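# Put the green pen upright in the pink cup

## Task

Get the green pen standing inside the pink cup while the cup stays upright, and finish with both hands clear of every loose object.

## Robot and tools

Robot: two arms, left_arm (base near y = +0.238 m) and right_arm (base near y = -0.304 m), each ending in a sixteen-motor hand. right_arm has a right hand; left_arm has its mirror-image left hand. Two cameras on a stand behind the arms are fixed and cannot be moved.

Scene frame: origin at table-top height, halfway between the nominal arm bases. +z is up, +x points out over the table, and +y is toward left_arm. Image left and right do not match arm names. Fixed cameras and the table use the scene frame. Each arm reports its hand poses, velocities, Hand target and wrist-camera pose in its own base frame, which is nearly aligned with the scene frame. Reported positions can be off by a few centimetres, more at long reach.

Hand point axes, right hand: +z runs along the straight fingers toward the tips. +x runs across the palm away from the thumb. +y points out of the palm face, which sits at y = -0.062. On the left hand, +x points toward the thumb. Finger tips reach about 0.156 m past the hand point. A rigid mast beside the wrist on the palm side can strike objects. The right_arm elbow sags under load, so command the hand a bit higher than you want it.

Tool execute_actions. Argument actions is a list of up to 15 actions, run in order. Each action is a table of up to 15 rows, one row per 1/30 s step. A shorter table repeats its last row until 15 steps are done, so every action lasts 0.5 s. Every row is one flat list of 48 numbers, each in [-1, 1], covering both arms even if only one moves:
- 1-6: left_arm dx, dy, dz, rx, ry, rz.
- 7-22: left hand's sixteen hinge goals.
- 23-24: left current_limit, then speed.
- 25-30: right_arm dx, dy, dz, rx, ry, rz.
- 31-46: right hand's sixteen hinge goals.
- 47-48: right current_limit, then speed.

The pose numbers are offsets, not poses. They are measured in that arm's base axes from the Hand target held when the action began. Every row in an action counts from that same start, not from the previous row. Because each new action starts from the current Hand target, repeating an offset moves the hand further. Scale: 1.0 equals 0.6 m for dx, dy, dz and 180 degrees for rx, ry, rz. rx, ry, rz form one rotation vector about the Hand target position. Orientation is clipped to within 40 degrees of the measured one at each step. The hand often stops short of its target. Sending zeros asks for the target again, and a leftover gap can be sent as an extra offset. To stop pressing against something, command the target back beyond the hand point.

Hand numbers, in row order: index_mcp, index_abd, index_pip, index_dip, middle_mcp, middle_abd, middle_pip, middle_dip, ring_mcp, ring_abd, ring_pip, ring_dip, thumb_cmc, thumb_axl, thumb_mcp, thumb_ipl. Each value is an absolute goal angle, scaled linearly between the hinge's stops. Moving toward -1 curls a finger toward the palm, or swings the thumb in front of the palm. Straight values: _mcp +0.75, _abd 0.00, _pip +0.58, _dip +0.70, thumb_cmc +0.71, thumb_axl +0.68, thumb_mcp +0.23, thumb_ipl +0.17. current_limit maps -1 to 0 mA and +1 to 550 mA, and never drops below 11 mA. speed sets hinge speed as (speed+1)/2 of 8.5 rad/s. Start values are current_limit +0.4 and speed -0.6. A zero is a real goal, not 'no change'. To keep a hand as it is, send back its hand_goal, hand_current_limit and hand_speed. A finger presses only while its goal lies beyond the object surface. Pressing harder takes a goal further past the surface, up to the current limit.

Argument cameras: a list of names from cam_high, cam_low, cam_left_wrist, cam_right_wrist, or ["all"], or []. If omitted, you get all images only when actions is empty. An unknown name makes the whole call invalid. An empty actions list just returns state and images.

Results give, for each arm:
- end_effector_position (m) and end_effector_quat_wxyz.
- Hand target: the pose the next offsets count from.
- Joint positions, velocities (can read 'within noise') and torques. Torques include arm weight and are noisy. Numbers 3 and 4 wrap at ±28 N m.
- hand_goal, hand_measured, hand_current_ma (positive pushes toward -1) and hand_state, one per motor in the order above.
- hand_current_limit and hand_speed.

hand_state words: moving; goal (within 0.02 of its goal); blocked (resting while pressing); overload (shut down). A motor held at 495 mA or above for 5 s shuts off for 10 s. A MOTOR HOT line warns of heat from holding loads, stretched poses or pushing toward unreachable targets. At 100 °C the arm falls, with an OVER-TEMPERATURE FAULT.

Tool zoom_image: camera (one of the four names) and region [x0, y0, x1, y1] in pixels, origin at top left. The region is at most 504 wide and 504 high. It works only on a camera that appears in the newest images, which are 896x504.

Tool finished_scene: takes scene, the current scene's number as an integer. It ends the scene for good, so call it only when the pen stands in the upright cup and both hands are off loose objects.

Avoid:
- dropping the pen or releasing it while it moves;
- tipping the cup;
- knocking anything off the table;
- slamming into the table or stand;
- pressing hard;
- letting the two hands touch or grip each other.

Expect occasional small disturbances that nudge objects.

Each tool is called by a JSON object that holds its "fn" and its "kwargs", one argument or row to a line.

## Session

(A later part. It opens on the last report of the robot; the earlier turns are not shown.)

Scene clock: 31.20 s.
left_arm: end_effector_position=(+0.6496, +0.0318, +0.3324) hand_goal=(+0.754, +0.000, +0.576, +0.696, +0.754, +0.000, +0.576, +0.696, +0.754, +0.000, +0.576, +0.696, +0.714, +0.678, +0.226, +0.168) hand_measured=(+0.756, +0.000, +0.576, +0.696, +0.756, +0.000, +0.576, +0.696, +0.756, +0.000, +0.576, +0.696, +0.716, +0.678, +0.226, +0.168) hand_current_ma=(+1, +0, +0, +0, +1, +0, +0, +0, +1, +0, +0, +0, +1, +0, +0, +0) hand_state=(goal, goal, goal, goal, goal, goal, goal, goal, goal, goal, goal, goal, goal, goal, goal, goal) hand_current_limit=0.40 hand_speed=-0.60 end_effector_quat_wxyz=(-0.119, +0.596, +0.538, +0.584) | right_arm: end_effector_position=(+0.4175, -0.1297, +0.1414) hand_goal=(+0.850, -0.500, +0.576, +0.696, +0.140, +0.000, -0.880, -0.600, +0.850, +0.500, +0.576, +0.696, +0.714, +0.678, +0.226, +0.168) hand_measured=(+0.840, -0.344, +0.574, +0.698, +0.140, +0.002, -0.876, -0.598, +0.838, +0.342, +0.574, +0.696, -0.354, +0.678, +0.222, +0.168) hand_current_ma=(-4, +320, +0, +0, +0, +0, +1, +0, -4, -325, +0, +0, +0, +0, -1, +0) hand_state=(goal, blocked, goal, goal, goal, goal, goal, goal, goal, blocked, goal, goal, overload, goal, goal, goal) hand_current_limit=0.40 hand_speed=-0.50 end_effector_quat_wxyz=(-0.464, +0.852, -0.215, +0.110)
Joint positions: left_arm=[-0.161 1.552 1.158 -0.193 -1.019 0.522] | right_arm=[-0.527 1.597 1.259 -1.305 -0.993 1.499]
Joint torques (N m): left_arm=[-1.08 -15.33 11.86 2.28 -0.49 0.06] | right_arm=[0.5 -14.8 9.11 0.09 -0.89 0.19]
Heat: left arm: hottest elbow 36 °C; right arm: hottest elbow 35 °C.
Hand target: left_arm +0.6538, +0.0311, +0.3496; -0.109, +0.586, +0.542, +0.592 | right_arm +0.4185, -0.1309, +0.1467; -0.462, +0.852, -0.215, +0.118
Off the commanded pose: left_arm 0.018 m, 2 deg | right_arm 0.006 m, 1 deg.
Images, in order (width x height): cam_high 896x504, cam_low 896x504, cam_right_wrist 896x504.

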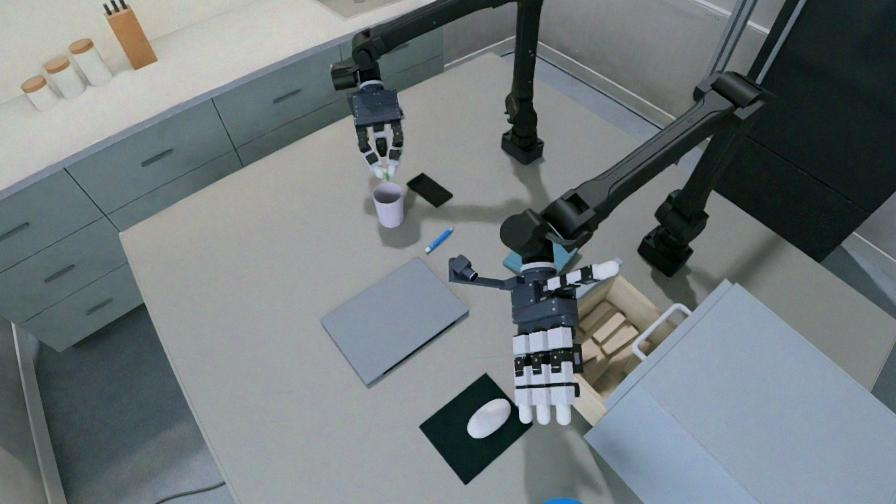

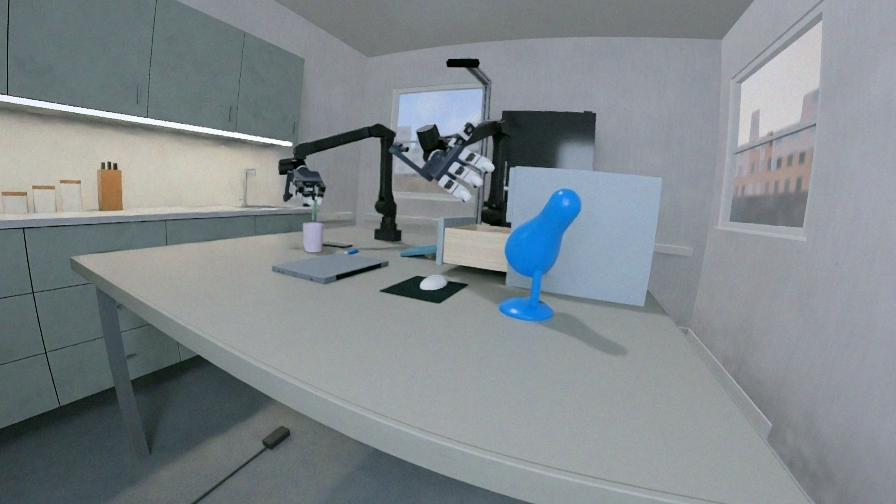

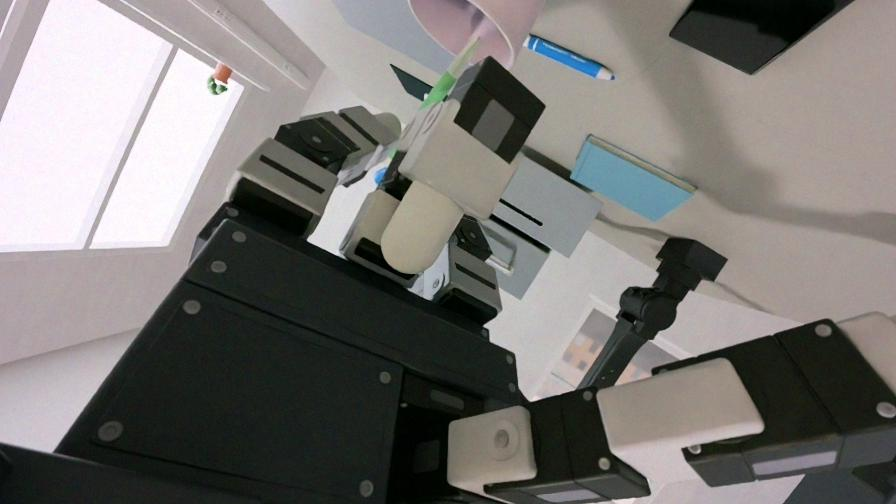

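{"fn": "execute_actions", "kwargs": {
  "actions": [
    [[0,0,0,0,0,0,0.754,0,0.576,0.696,0.754,0,0.576,0.696,0.754,0,0.576,0.696,0.714,0.678,0.226,0.168,0.4,-0.6,0.015,0.017,-0.02,0,0,0,0.849,-0.5,0.576,0.696,0.14,0,-0.88,-0.6,0.849,0.5,0.576,0.696,0.714,0.678,0.226,0.168,0.4,-0.5]],
    [[0,0,0,0,0,0,0.754,0,0.576,0.696,0.754,0,0.576,0.696,0.754,0,0.576,0.696,0.714,0.678,0.226,0.168,0.4,-0.6,0,0,-0.045,0,0,0,0.849,-0.5,0.576,0.696,0.14,0,-0.88,-0.6,0.849,0.5,0.576,0.696,0.714,0.678,0.226,0.168,0.4,-0.5]]
  ],
  "cameras": ["cam_right_wrist","cam_high","cam_low"]
}}

{"fn": "zoom_image", "kwargs": {
  "camera": "cam_high",
  "region": [350, 150, 420, 220]
}}

{"fn": "zoom_image", "kwargs": {
  "camera": "cam_low",
  "region": [270, 170, 360, 260]
}}

{"fn": "zoom_image", "kwargs": {
  "camera": "cam_right_wrist",
  "region": [370, 0, 560, 120]
}}

Scene clock: 32.97 s.
left_arm: end_effector_position=(+0.6496, +0.0318, +0.3324) hand_goal=(+0.754, +0.000, +0.576, +0.696, +0.754, +0.000, +0.576, +0.696, +0.754, +0.000, +0.576, +0.696, +0.714, +0.678, +0.226, +0.168) hand_measured=(+0.756, +0.000, +0.576, +0.696, +0.756, +0.000, +0.576, +0.696, +0.756, +0.000, +0.576, +0.696, +0.716, +0.678, +0.226, +0.168) hand_current_ma=(+1, +0, +0, +0, +1, +0, +0, +0, +1, +0, +0, +0, +1, +0, +0, +0) hand_state=(goal, goal, goal, goal, goal, goal, goal, goal, goal, goal, goal, goal, goal, goal, goal, goal) hand_current_limit=0.40 hand_speed=-0.60 end_effector_quat_wxyz=(-0.119, +0.596, +0.538, +0.584) | right_arm: end_effector_position=(+0.4250, -0.1237, +0.1067) hand_goal=(+0.850, -0.500, +0.576, +0.696, +0.140, +0.000, -0.880, -0.600, +0.850, +0.500, +0.576, +0.696, +0.714, +0.678, +0.226, +0.168) hand_measured=(+0.840, -0.344, +0.574, +0.698, +0.140, +0.002, -0.876, -0.598, +0.838, +0.342, +0.574, +0.696, -0.356, +0.678, +0.222, +0.168) hand_current_ma=(-4, +320, +0, +0, +0, +0, +1, +0, -4, -325, +0, +0, +0, +0, -1, +0) hand_state=(goal, blocked, goal, goal, goal, goal, goal, goal, goal, blocked, goal, goal, overload, goal, goal, goal) hand_current_limit=0.40 hand_speed=-0.50 end_effector_quat_wxyz=(-0.462, +0.852, -0.217, +0.116)
Joint positions: left_arm=[-0.161 1.552 1.158 -0.193 -1.019 0.522] | right_arm=[-0.507 1.623 1.195 -1.159 -0.993 1.554]
Joint torques (N m): left_arm=[-0.85 -14.51 12.04 2.37 -0.5 0.04] | right_arm=[1.38 -13.98 8.88 0.1 -0.91 0.16]
Heat: left arm: hottest elbow 37 °C; right arm: hottest elbow 35 °C.
Hand target: left_arm +0.6538, +0.0311, +0.3496; -0.109, +0.586, +0.542, +0.592 | right_arm +0.4275, -0.1207, +0.1076; -0.462, +0.852, -0.215, +0.118
Off the commanded pose: left_arm 0.018 m, 2 deg | right_arm 0.004 m, 0 deg.
Images, in order (width x height): cam_high 896x504, cam_low 896x504, cam_right_wrist 896x504.

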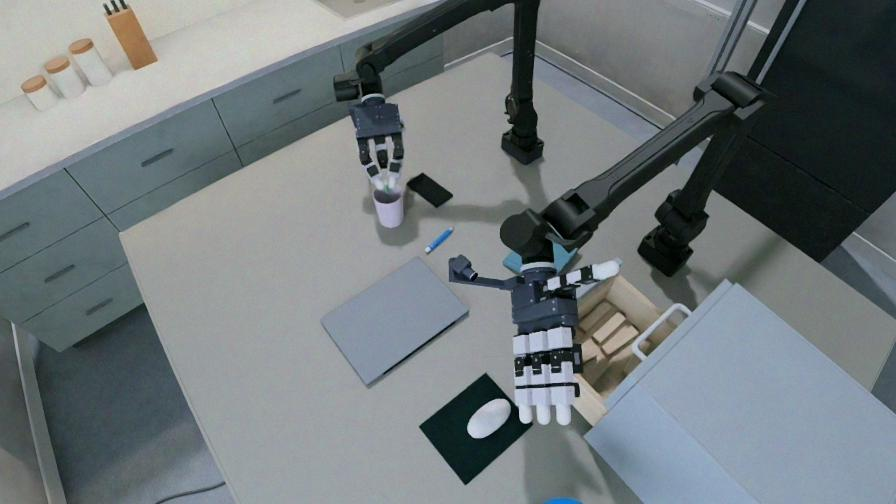

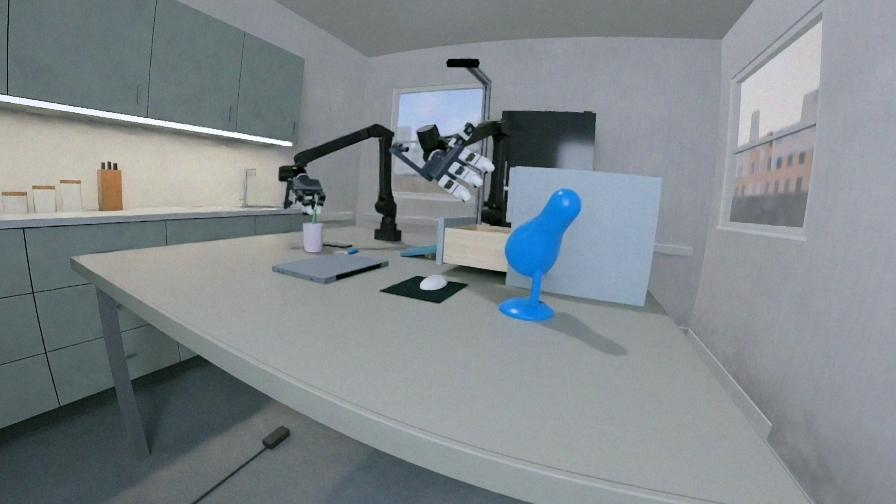

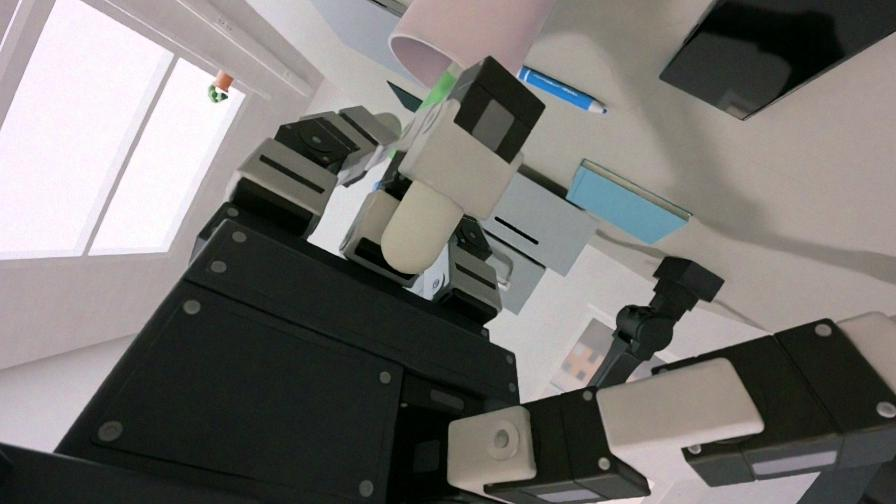

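Scaled by 7.200 from the camera's 896x504 image, which has a finer 1280x720 frame.

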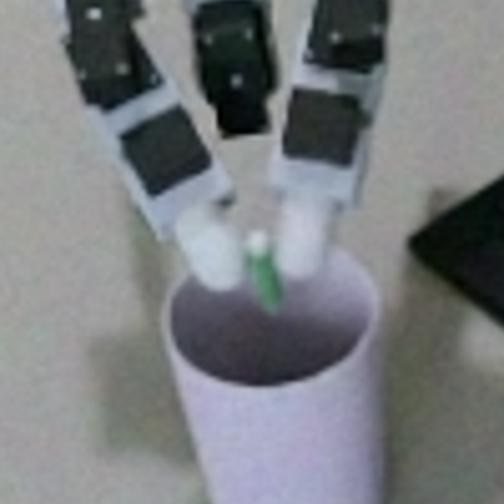

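Scaled by 5.600 from the camera's 896x504 image, which has a finer 1280x720 frame.

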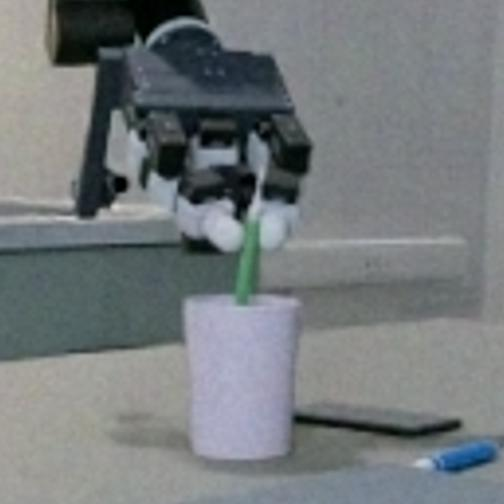

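Scaled by 2.653 from the camera's 896x504 image, which has a finer 1280x720 frame.

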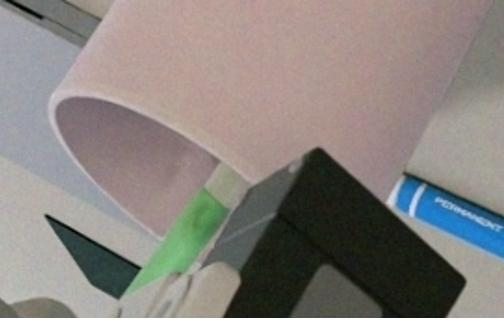

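{"fn": "execute_actions", "kwargs": {
  "actions": [
    [[0,0,0,0,0,0,0.754,0,0.576,0.696,0.754,0,0.576,0.696,0.754,0,0.576,0.696,0.714,0.678,0.226,0.168,0.4,-0.6,0.004,0.007,-0.07,0,0,0,0.849,-0.5,0.576,0.696,0.14,0,-0.88,-0.6,0.849,0.5,0.576,0.696,0.714,0.678,0.226,0.168,0.4,-0.5]]
  ],
  "cameras": ["cam_right_wrist","cam_high","cam_low"]
}}

{"fn": "zoom_image", "kwargs": {
  "camera": "cam_high",
  "region": [350, 150, 420, 220]
}}

{"fn": "zoom_image", "kwargs": {
  "camera": "cam_low",
  "region": [270, 170, 360, 260]
}}

{"fn": "zoom_image", "kwargs": {
  "camera": "cam_right_wrist",
  "region": [340, 0, 560, 120]
}}

Scene clock: 34.27 s.
left_arm: end_effector_position=(+0.6496, +0.0318, +0.3324) hand_goal=(+0.754, +0.000, +0.576, +0.696, +0.754, +0.000, +0.576, +0.696, +0.754, +0.000, +0.576, +0.696, +0.714, +0.678, +0.226, +0.168) hand_measured=(+0.756, +0.000, +0.576, +0.696, +0.756, +0.000, +0.576, +0.696, +0.756, +0.000, +0.576, +0.696, +0.716, +0.678, +0.226, +0.168) hand_current_ma=(+1, +0, +0, +0, +1, +0, +0, +0, +1, +0, +0, +0, +1, +0, +0, +0) hand_state=(goal, goal, goal, goal, goal, goal, goal, goal, goal, goal, goal, goal, goal, goal, goal, goal) hand_current_limit=0.40 hand_speed=-0.60 end_effector_quat_wxyz=(-0.119, +0.596, +0.538, +0.584) | right_arm: end_effector_position=(+0.4260, -0.1197, +0.0621) hand_goal=(+0.850, -0.500, +0.576, +0.696, +0.140, +0.000, -0.880, -0.600, +0.850, +0.500, +0.576, +0.696, +0.714, +0.678, +0.226, +0.168) hand_measured=(+0.842, -0.344, +0.574, +0.698, +0.140, +0.002, -0.876, -0.598, +0.838, +0.342, +0.574, +0.696, -0.356, +0.678, +0.222, +0.168) hand_current_ma=(-3, +320, +0, +0, +0, +0, +1, +0, -4, -325, +0, +0, +0, +0, -1, +0) hand_state=(goal, blocked, goal, goal, goal, goal, goal, goal, goal, blocked, goal, goal, overload, goal, goal, goal) hand_current_limit=0.40 hand_speed=-0.50 end_effector_quat_wxyz=(-0.463, +0.851, -0.220, +0.114)
Joint positions: left_arm=[-0.161 1.552 1.158 -0.193 -1.019 0.522] | right_arm=[-0.499 1.677 1.132 -1.033 -0.994 1.573]
Joint torques (N m): left_arm=[-1.26 -15.21 11.86 2.17 -0.49 0.05] | right_arm=[1.61 -14.33 8.46 0.13 -0.88 0.2]
Heat: left arm: hottest elbow 37 °C; right arm: hottest elbow 35 °C.
Hand target: left_arm +0.6538, +0.0311, +0.3496; -0.109, +0.586, +0.542, +0.592 | right_arm +0.4300, -0.1164, +0.0657; -0.462, +0.852, -0.215, +0.118
Off the commanded pose: left_arm 0.018 m, 2 deg | right_arm 0.006 m, 1 deg.
Images, in order (width x height): cam_high 896x504, cam_low 896x504, cam_right_wrist 896x504.

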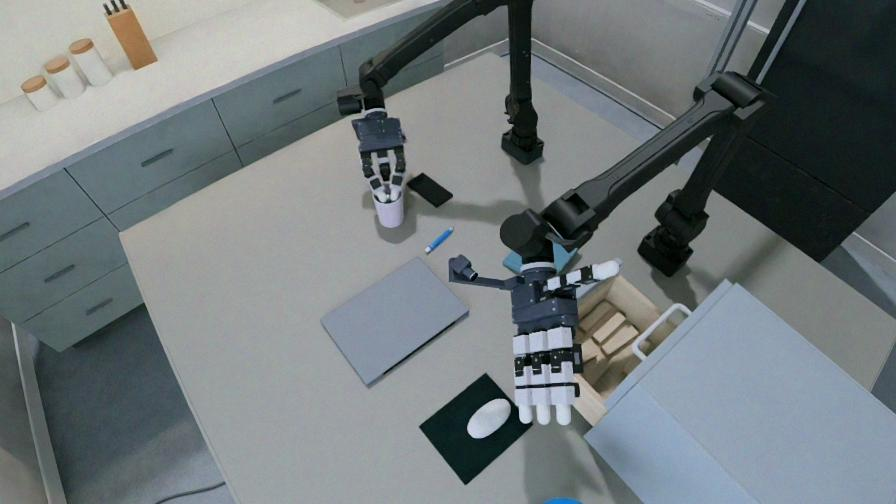

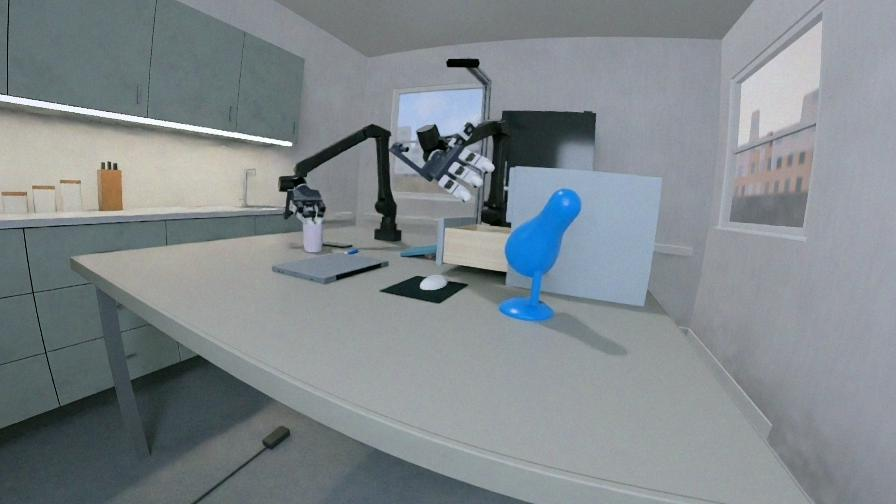

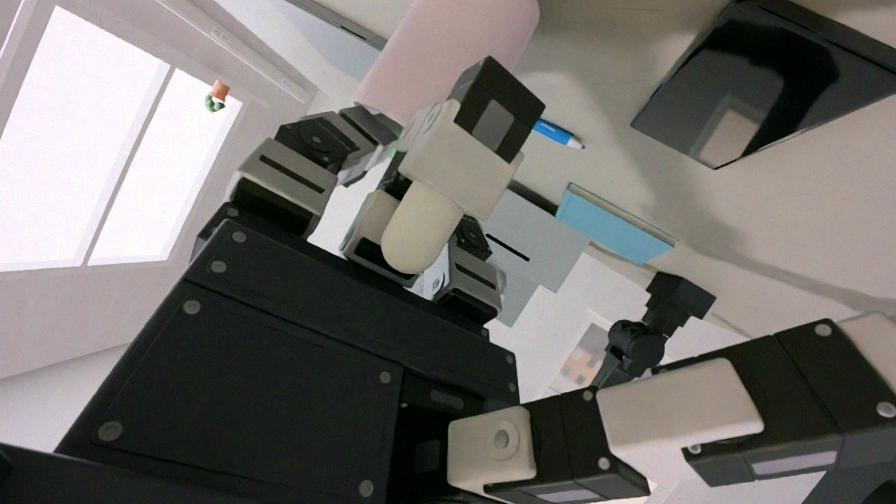

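Scaled by 7.200 from the camera's 896x504 image, which has a finer 1280x720 frame.

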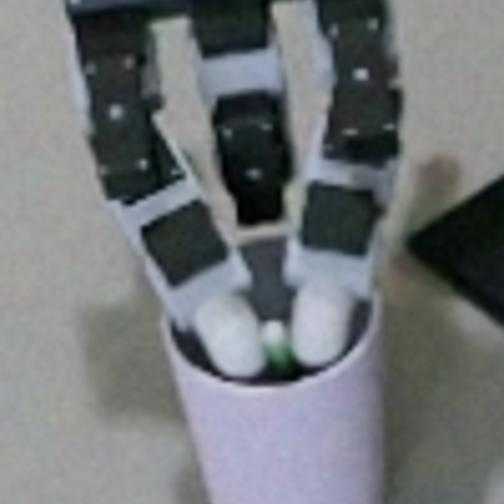

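Scaled by 5.600 from the camera's 896x504 image, which has a finer 1280x720 frame.

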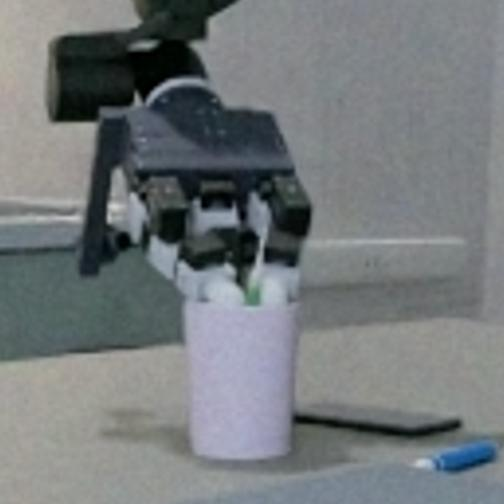

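Scaled by 2.291 from the camera's 896x504 image, which has a finer 1280x720 frame.

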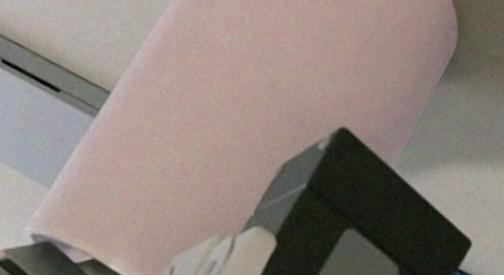

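{"fn": "execute_actions", "kwargs": {
  "actions": [
    [[0,0,0,0,0,0,0.754,0,0.576,0.696,0.754,0,0.576,0.696,0.754,0,0.576,0.696,0.714,0.678,0.226,0.168,0.4,-0.6,0,0,0,0,0,0,0.849,-0.28,0.576,0.696,0.14,0,-0.88,-0.6,0.849,0.28,0.576,0.696,0.714,0.678,0.226,0.168,0.4,-0.85]]
  ],
  "cameras": ["cam_high","cam_low"]
}}

{"fn": "zoom_image", "kwargs": {
  "camera": "cam_high",
  "region": [350, 150, 420, 220]
}}

{"fn": "zoom_image", "kwargs": {
  "camera": "cam_low",
  "region": [270, 170, 360, 260]
}}

Scene clock: 35.33 s.
left_arm: end_effector_position=(+0.6496, +0.0318, +0.3324) hand_goal=(+0.754, +0.000, +0.576, +0.696, +0.754, +0.000, +0.576, +0.696, +0.754, +0.000, +0.576, +0.696, +0.714, +0.678, +0.226, +0.168) hand_measured=(+0.756, +0.000, +0.576, +0.696, +0.756, +0.000, +0.576, +0.696, +0.756, +0.000, +0.576, +0.696, +0.716, +0.678, +0.226, +0.168) hand_current_ma=(+1, +0, +0, +0, +1, +0, +0, +0, +1, +0, +0, +0, +1, +0, +0, +0) hand_state=(goal, goal, goal, goal, goal, goal, goal, goal, goal, goal, goal, goal, goal, goal, goal, goal) hand_current_limit=0.40 hand_speed=-0.60 end_effector_quat_wxyz=(-0.119, +0.596, +0.538, +0.584) | right_arm: end_effector_position=(+0.4260, -0.1196, +0.0622) hand_goal=(+0.850, -0.280, +0.576, +0.696, +0.140, +0.000, -0.880, -0.600, +0.850, +0.280, +0.576, +0.696, +0.714, +0.678, +0.226, +0.168) hand_measured=(+0.842, -0.286, +0.574, +0.698, +0.140, +0.002, -0.876, -0.598, +0.838, +0.288, +0.574, +0.696, -0.356, +0.678, +0.222, +0.168) hand_current_ma=(-2, -1, +0, +0, +0, +0, +1, +0, -4, +2, +0, +0, +0, +0, -1, +0) hand_state=(goal, goal, goal, goal, goal, goal, goal, goal, goal, goal, goal, goal, overload, goal, goal, goal) hand_current_limit=0.40 hand_speed=-0.85 end_effector_quat_wxyz=(-0.463, +0.851, -0.220, +0.114)
Joint positions: left_arm=[-0.161 1.552 1.158 -0.193 -1.019 0.522] | right_arm=[-0.499 1.677 1.132 -1.033 -0.995 1.574]
Joint torques (N m): left_arm=[-0.91 -14.92 11.88 2.35 -0.5 0.03] | right_arm=[1.61 -14.68 8.47 0.14 -0.86 0.16]
Heat: left arm: hottest elbow 37 °C; right arm: hottest elbow 35 °C.
Hand target: left_arm +0.6538, +0.0311, +0.3496; -0.109, +0.586, +0.542, +0.592 | right_arm +0.4300, -0.1165, +0.0657; -0.462, +0.852, -0.215, +0.118
Off the commanded pose: left_arm 0.018 m, 2 deg | right_arm 0.006 m, 1 deg.
Images, in order (width x height): cam_high 896x504, cam_low 896x504.

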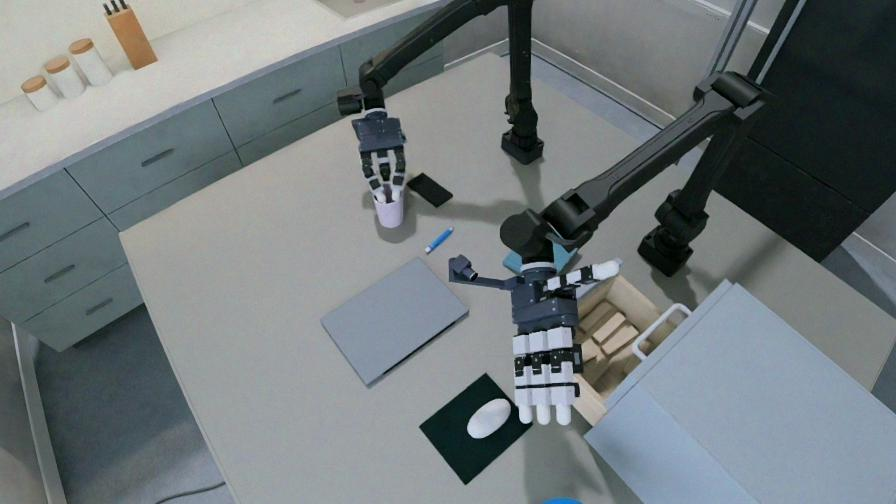

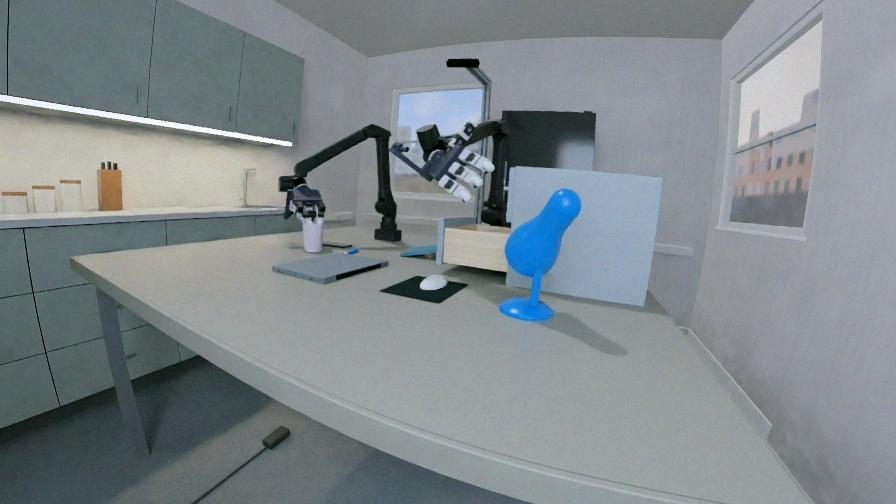

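Scaled by 7.200 from the camera's 896x504 image, which has a finer 1280x720 frame.

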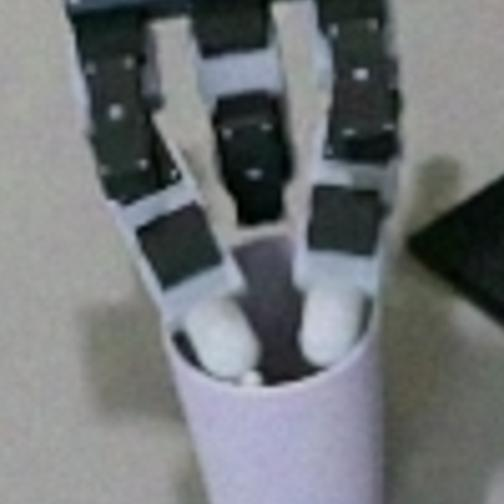

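Scaled by 5.600 from the camera's 896x504 image, which has a finer 1280x720 frame.

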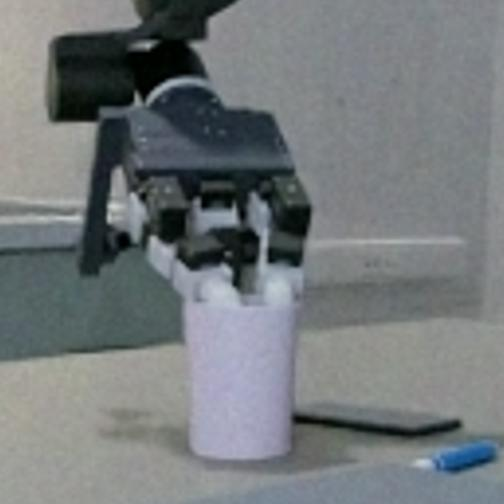

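{"fn": "execute_actions", "kwargs": {
  "actions": [
    [[0,0,0,0,0,0,0.754,0,0.576,0.696,0.754,0,0.576,0.696,0.754,0,0.576,0.696,0.714,0.678,0.226,0.168,0.4,-0.6,-0.0067,-0.0055,0.0807,-0.0183,-0.0335,0,0.849,-0.3,0.576,0.696,0.14,0,-0.88,-0.6,0.849,0.3,0.576,0.696,0.714,0.678,0.226,0.168,0.4,-0.85]],
    [[0,0,0,0,0,0,0.754,0,0.576,0.696,0.754,0,0.576,0.696,0.754,0,0.576,0.696,0.714,0.678,0.226,0.168,0.4,-0.6,0,0,0.1,-0.0183,-0.0335,0,0.849,-0.3,0.576,0.696,0.14,0,-0.88,-0.6,0.849,0.3,0.576,0.696,0.714,0.678,0.226,0.168,0.4,-0.85]],
    [[0,0,0,0,0,0,0.754,0,0.576,0.696,0.754,0,0.576,0.696,0.754,0,0.576,0.696,0.714,0.678,0.226,0.168,0.4,-0.6,-0.06,-0.1,0.05,0,0,0,0.849,-0.3,0.576,0.696,0.14,0,-0.88,-0.6,0.849,0.3,0.576,0.696,0.714,0.678,0.226,0.168,0.4,-0.85]]
  ],
  "cameras": ["cam_high","cam_low"]
}}

{"fn": "zoom_image", "kwargs": {
  "camera": "cam_high",
  "region": [350, 150, 420, 240]
}}

{"fn": "zoom_image", "kwargs": {
  "camera": "cam_low",
  "region": [270, 170, 360, 260]
}}

Scene clock: 37.90 s.
left_arm: end_effector_position=(+0.6496, +0.0318, +0.3324) hand_goal=(+0.754, +0.000, +0.576, +0.696, +0.754, +0.000, +0.576, +0.696, +0.754, +0.000, +0.576, +0.696, +0.714, +0.678, +0.226, +0.168) hand_measured=(+0.756, +0.000, +0.576, +0.696, +0.756, +0.000, +0.576, +0.696, +0.756, +0.000, +0.576, +0.696, +0.716, +0.678, +0.226, +0.168) hand_current_ma=(+1, +0, +0, +0, +1, +0, +0, +0, +1, +0, +0, +0, +1, +0, +0, +0) hand_state=(goal, goal, goal, goal, goal, goal, goal, goal, goal, goal, goal, goal, goal, goal, goal, goal) hand_current_limit=0.40 hand_speed=-0.60 end_effector_quat_wxyz=(-0.119, +0.596, +0.538, +0.584) | right_arm: end_effector_position=(+0.3734, -0.1688, +0.1817) hand_goal=(+0.850, -0.300, +0.576, +0.696, +0.140, +0.000, -0.880, -0.600, +0.850, +0.300, +0.576, +0.696, +0.714, +0.678, +0.226, +0.168) hand_measured=(+0.842, -0.296, +0.574, +0.698, +0.140, +0.002, -0.876, -0.598, +0.838, +0.298, +0.574, +0.696, -0.362, +0.678, +0.222, +0.168) hand_current_ma=(-2, +0, +0, +0, +0, +0, +1, +0, -4, +0, +0, +0, +0, +0, -1, +0) hand_state=(goal, goal, goal, goal, goal, goal, goal, goal, goal, goal, goal, goal, overload, goal, goal, goal) hand_current_limit=0.40 hand_speed=-0.85 end_effector_quat_wxyz=(-0.441, +0.857, -0.177, +0.199)
Joint positions: left_arm=[-0.161 1.552 1.158 -0.193 -1.019 0.522] | right_arm=[-0.67 1.439 1.195 -1.392 -1.008 1.272]
Joint torques (N m): left_arm=[-0.73 -14.92 11.9 2.19 -0.52 0.03] | right_arm=[0.91 -11.05 15.21 -0.72 -0.98 -0.11]
Heat: left arm: hottest elbow 37 °C; right arm: hottest elbow 35 °C.
Hand target: left_arm +0.6538, +0.0311, +0.3496; -0.109, +0.586, +0.542, +0.592 | right_arm +0.3899, -0.1797, +0.2042; -0.433, +0.860, -0.158, +0.219
Off the commanded pose: left_arm 0.018 m, 2 deg | right_arm 0.030 m, 3 deg.
Images, in order (width x height): cam_high 896x504, cam_low 896x504.

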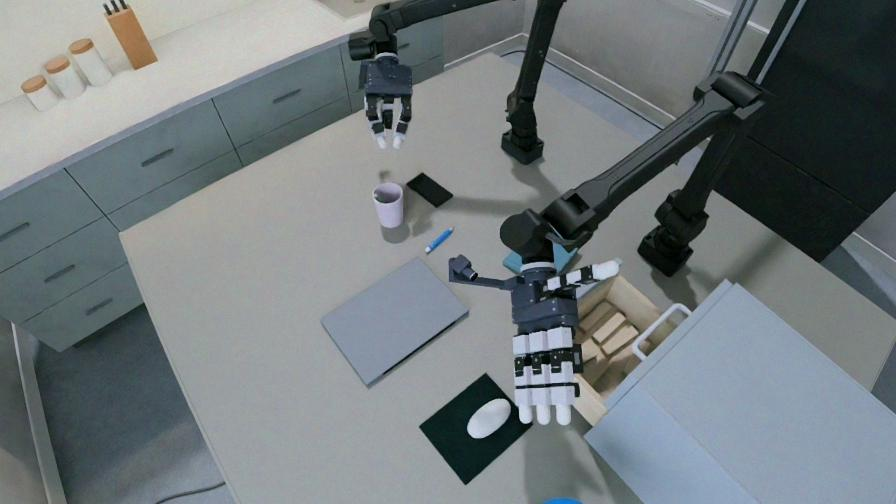

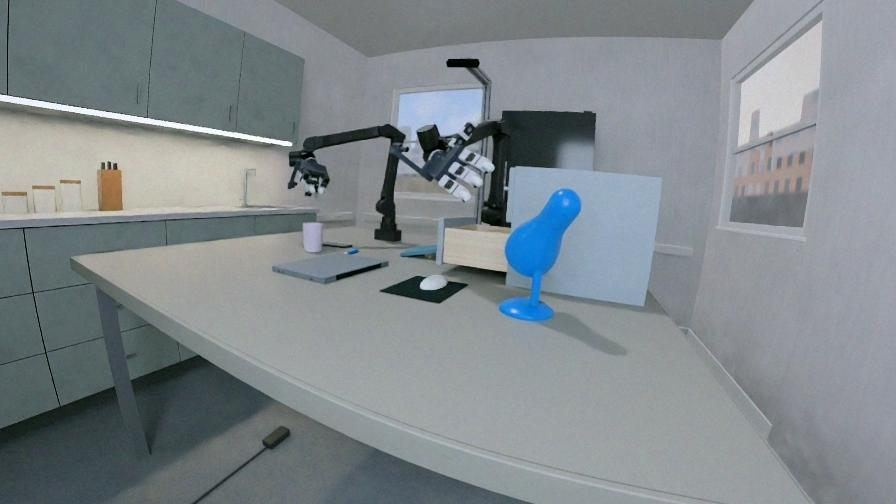

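Scaled by 5.600 from the camera's 896x504 image, which has a finer 1280x720 frame.

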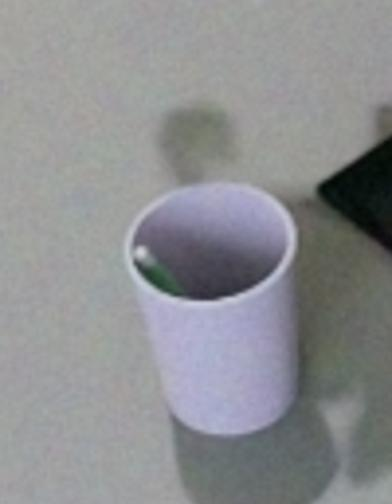

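Scaled by 5.600 from the camera's 896x504 image, which has a finer 1280x720 frame.

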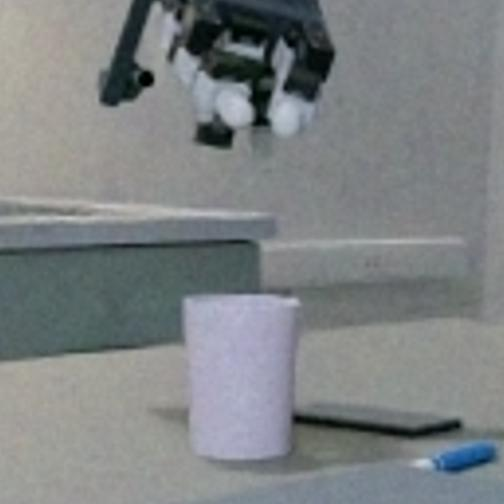

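The pen is in the cup, the cup is upright, and the hand is clear of both.

{"fn": "finished_scene", "kwargs": {
  "scene": 3
}}

The scene is finished: the task was done.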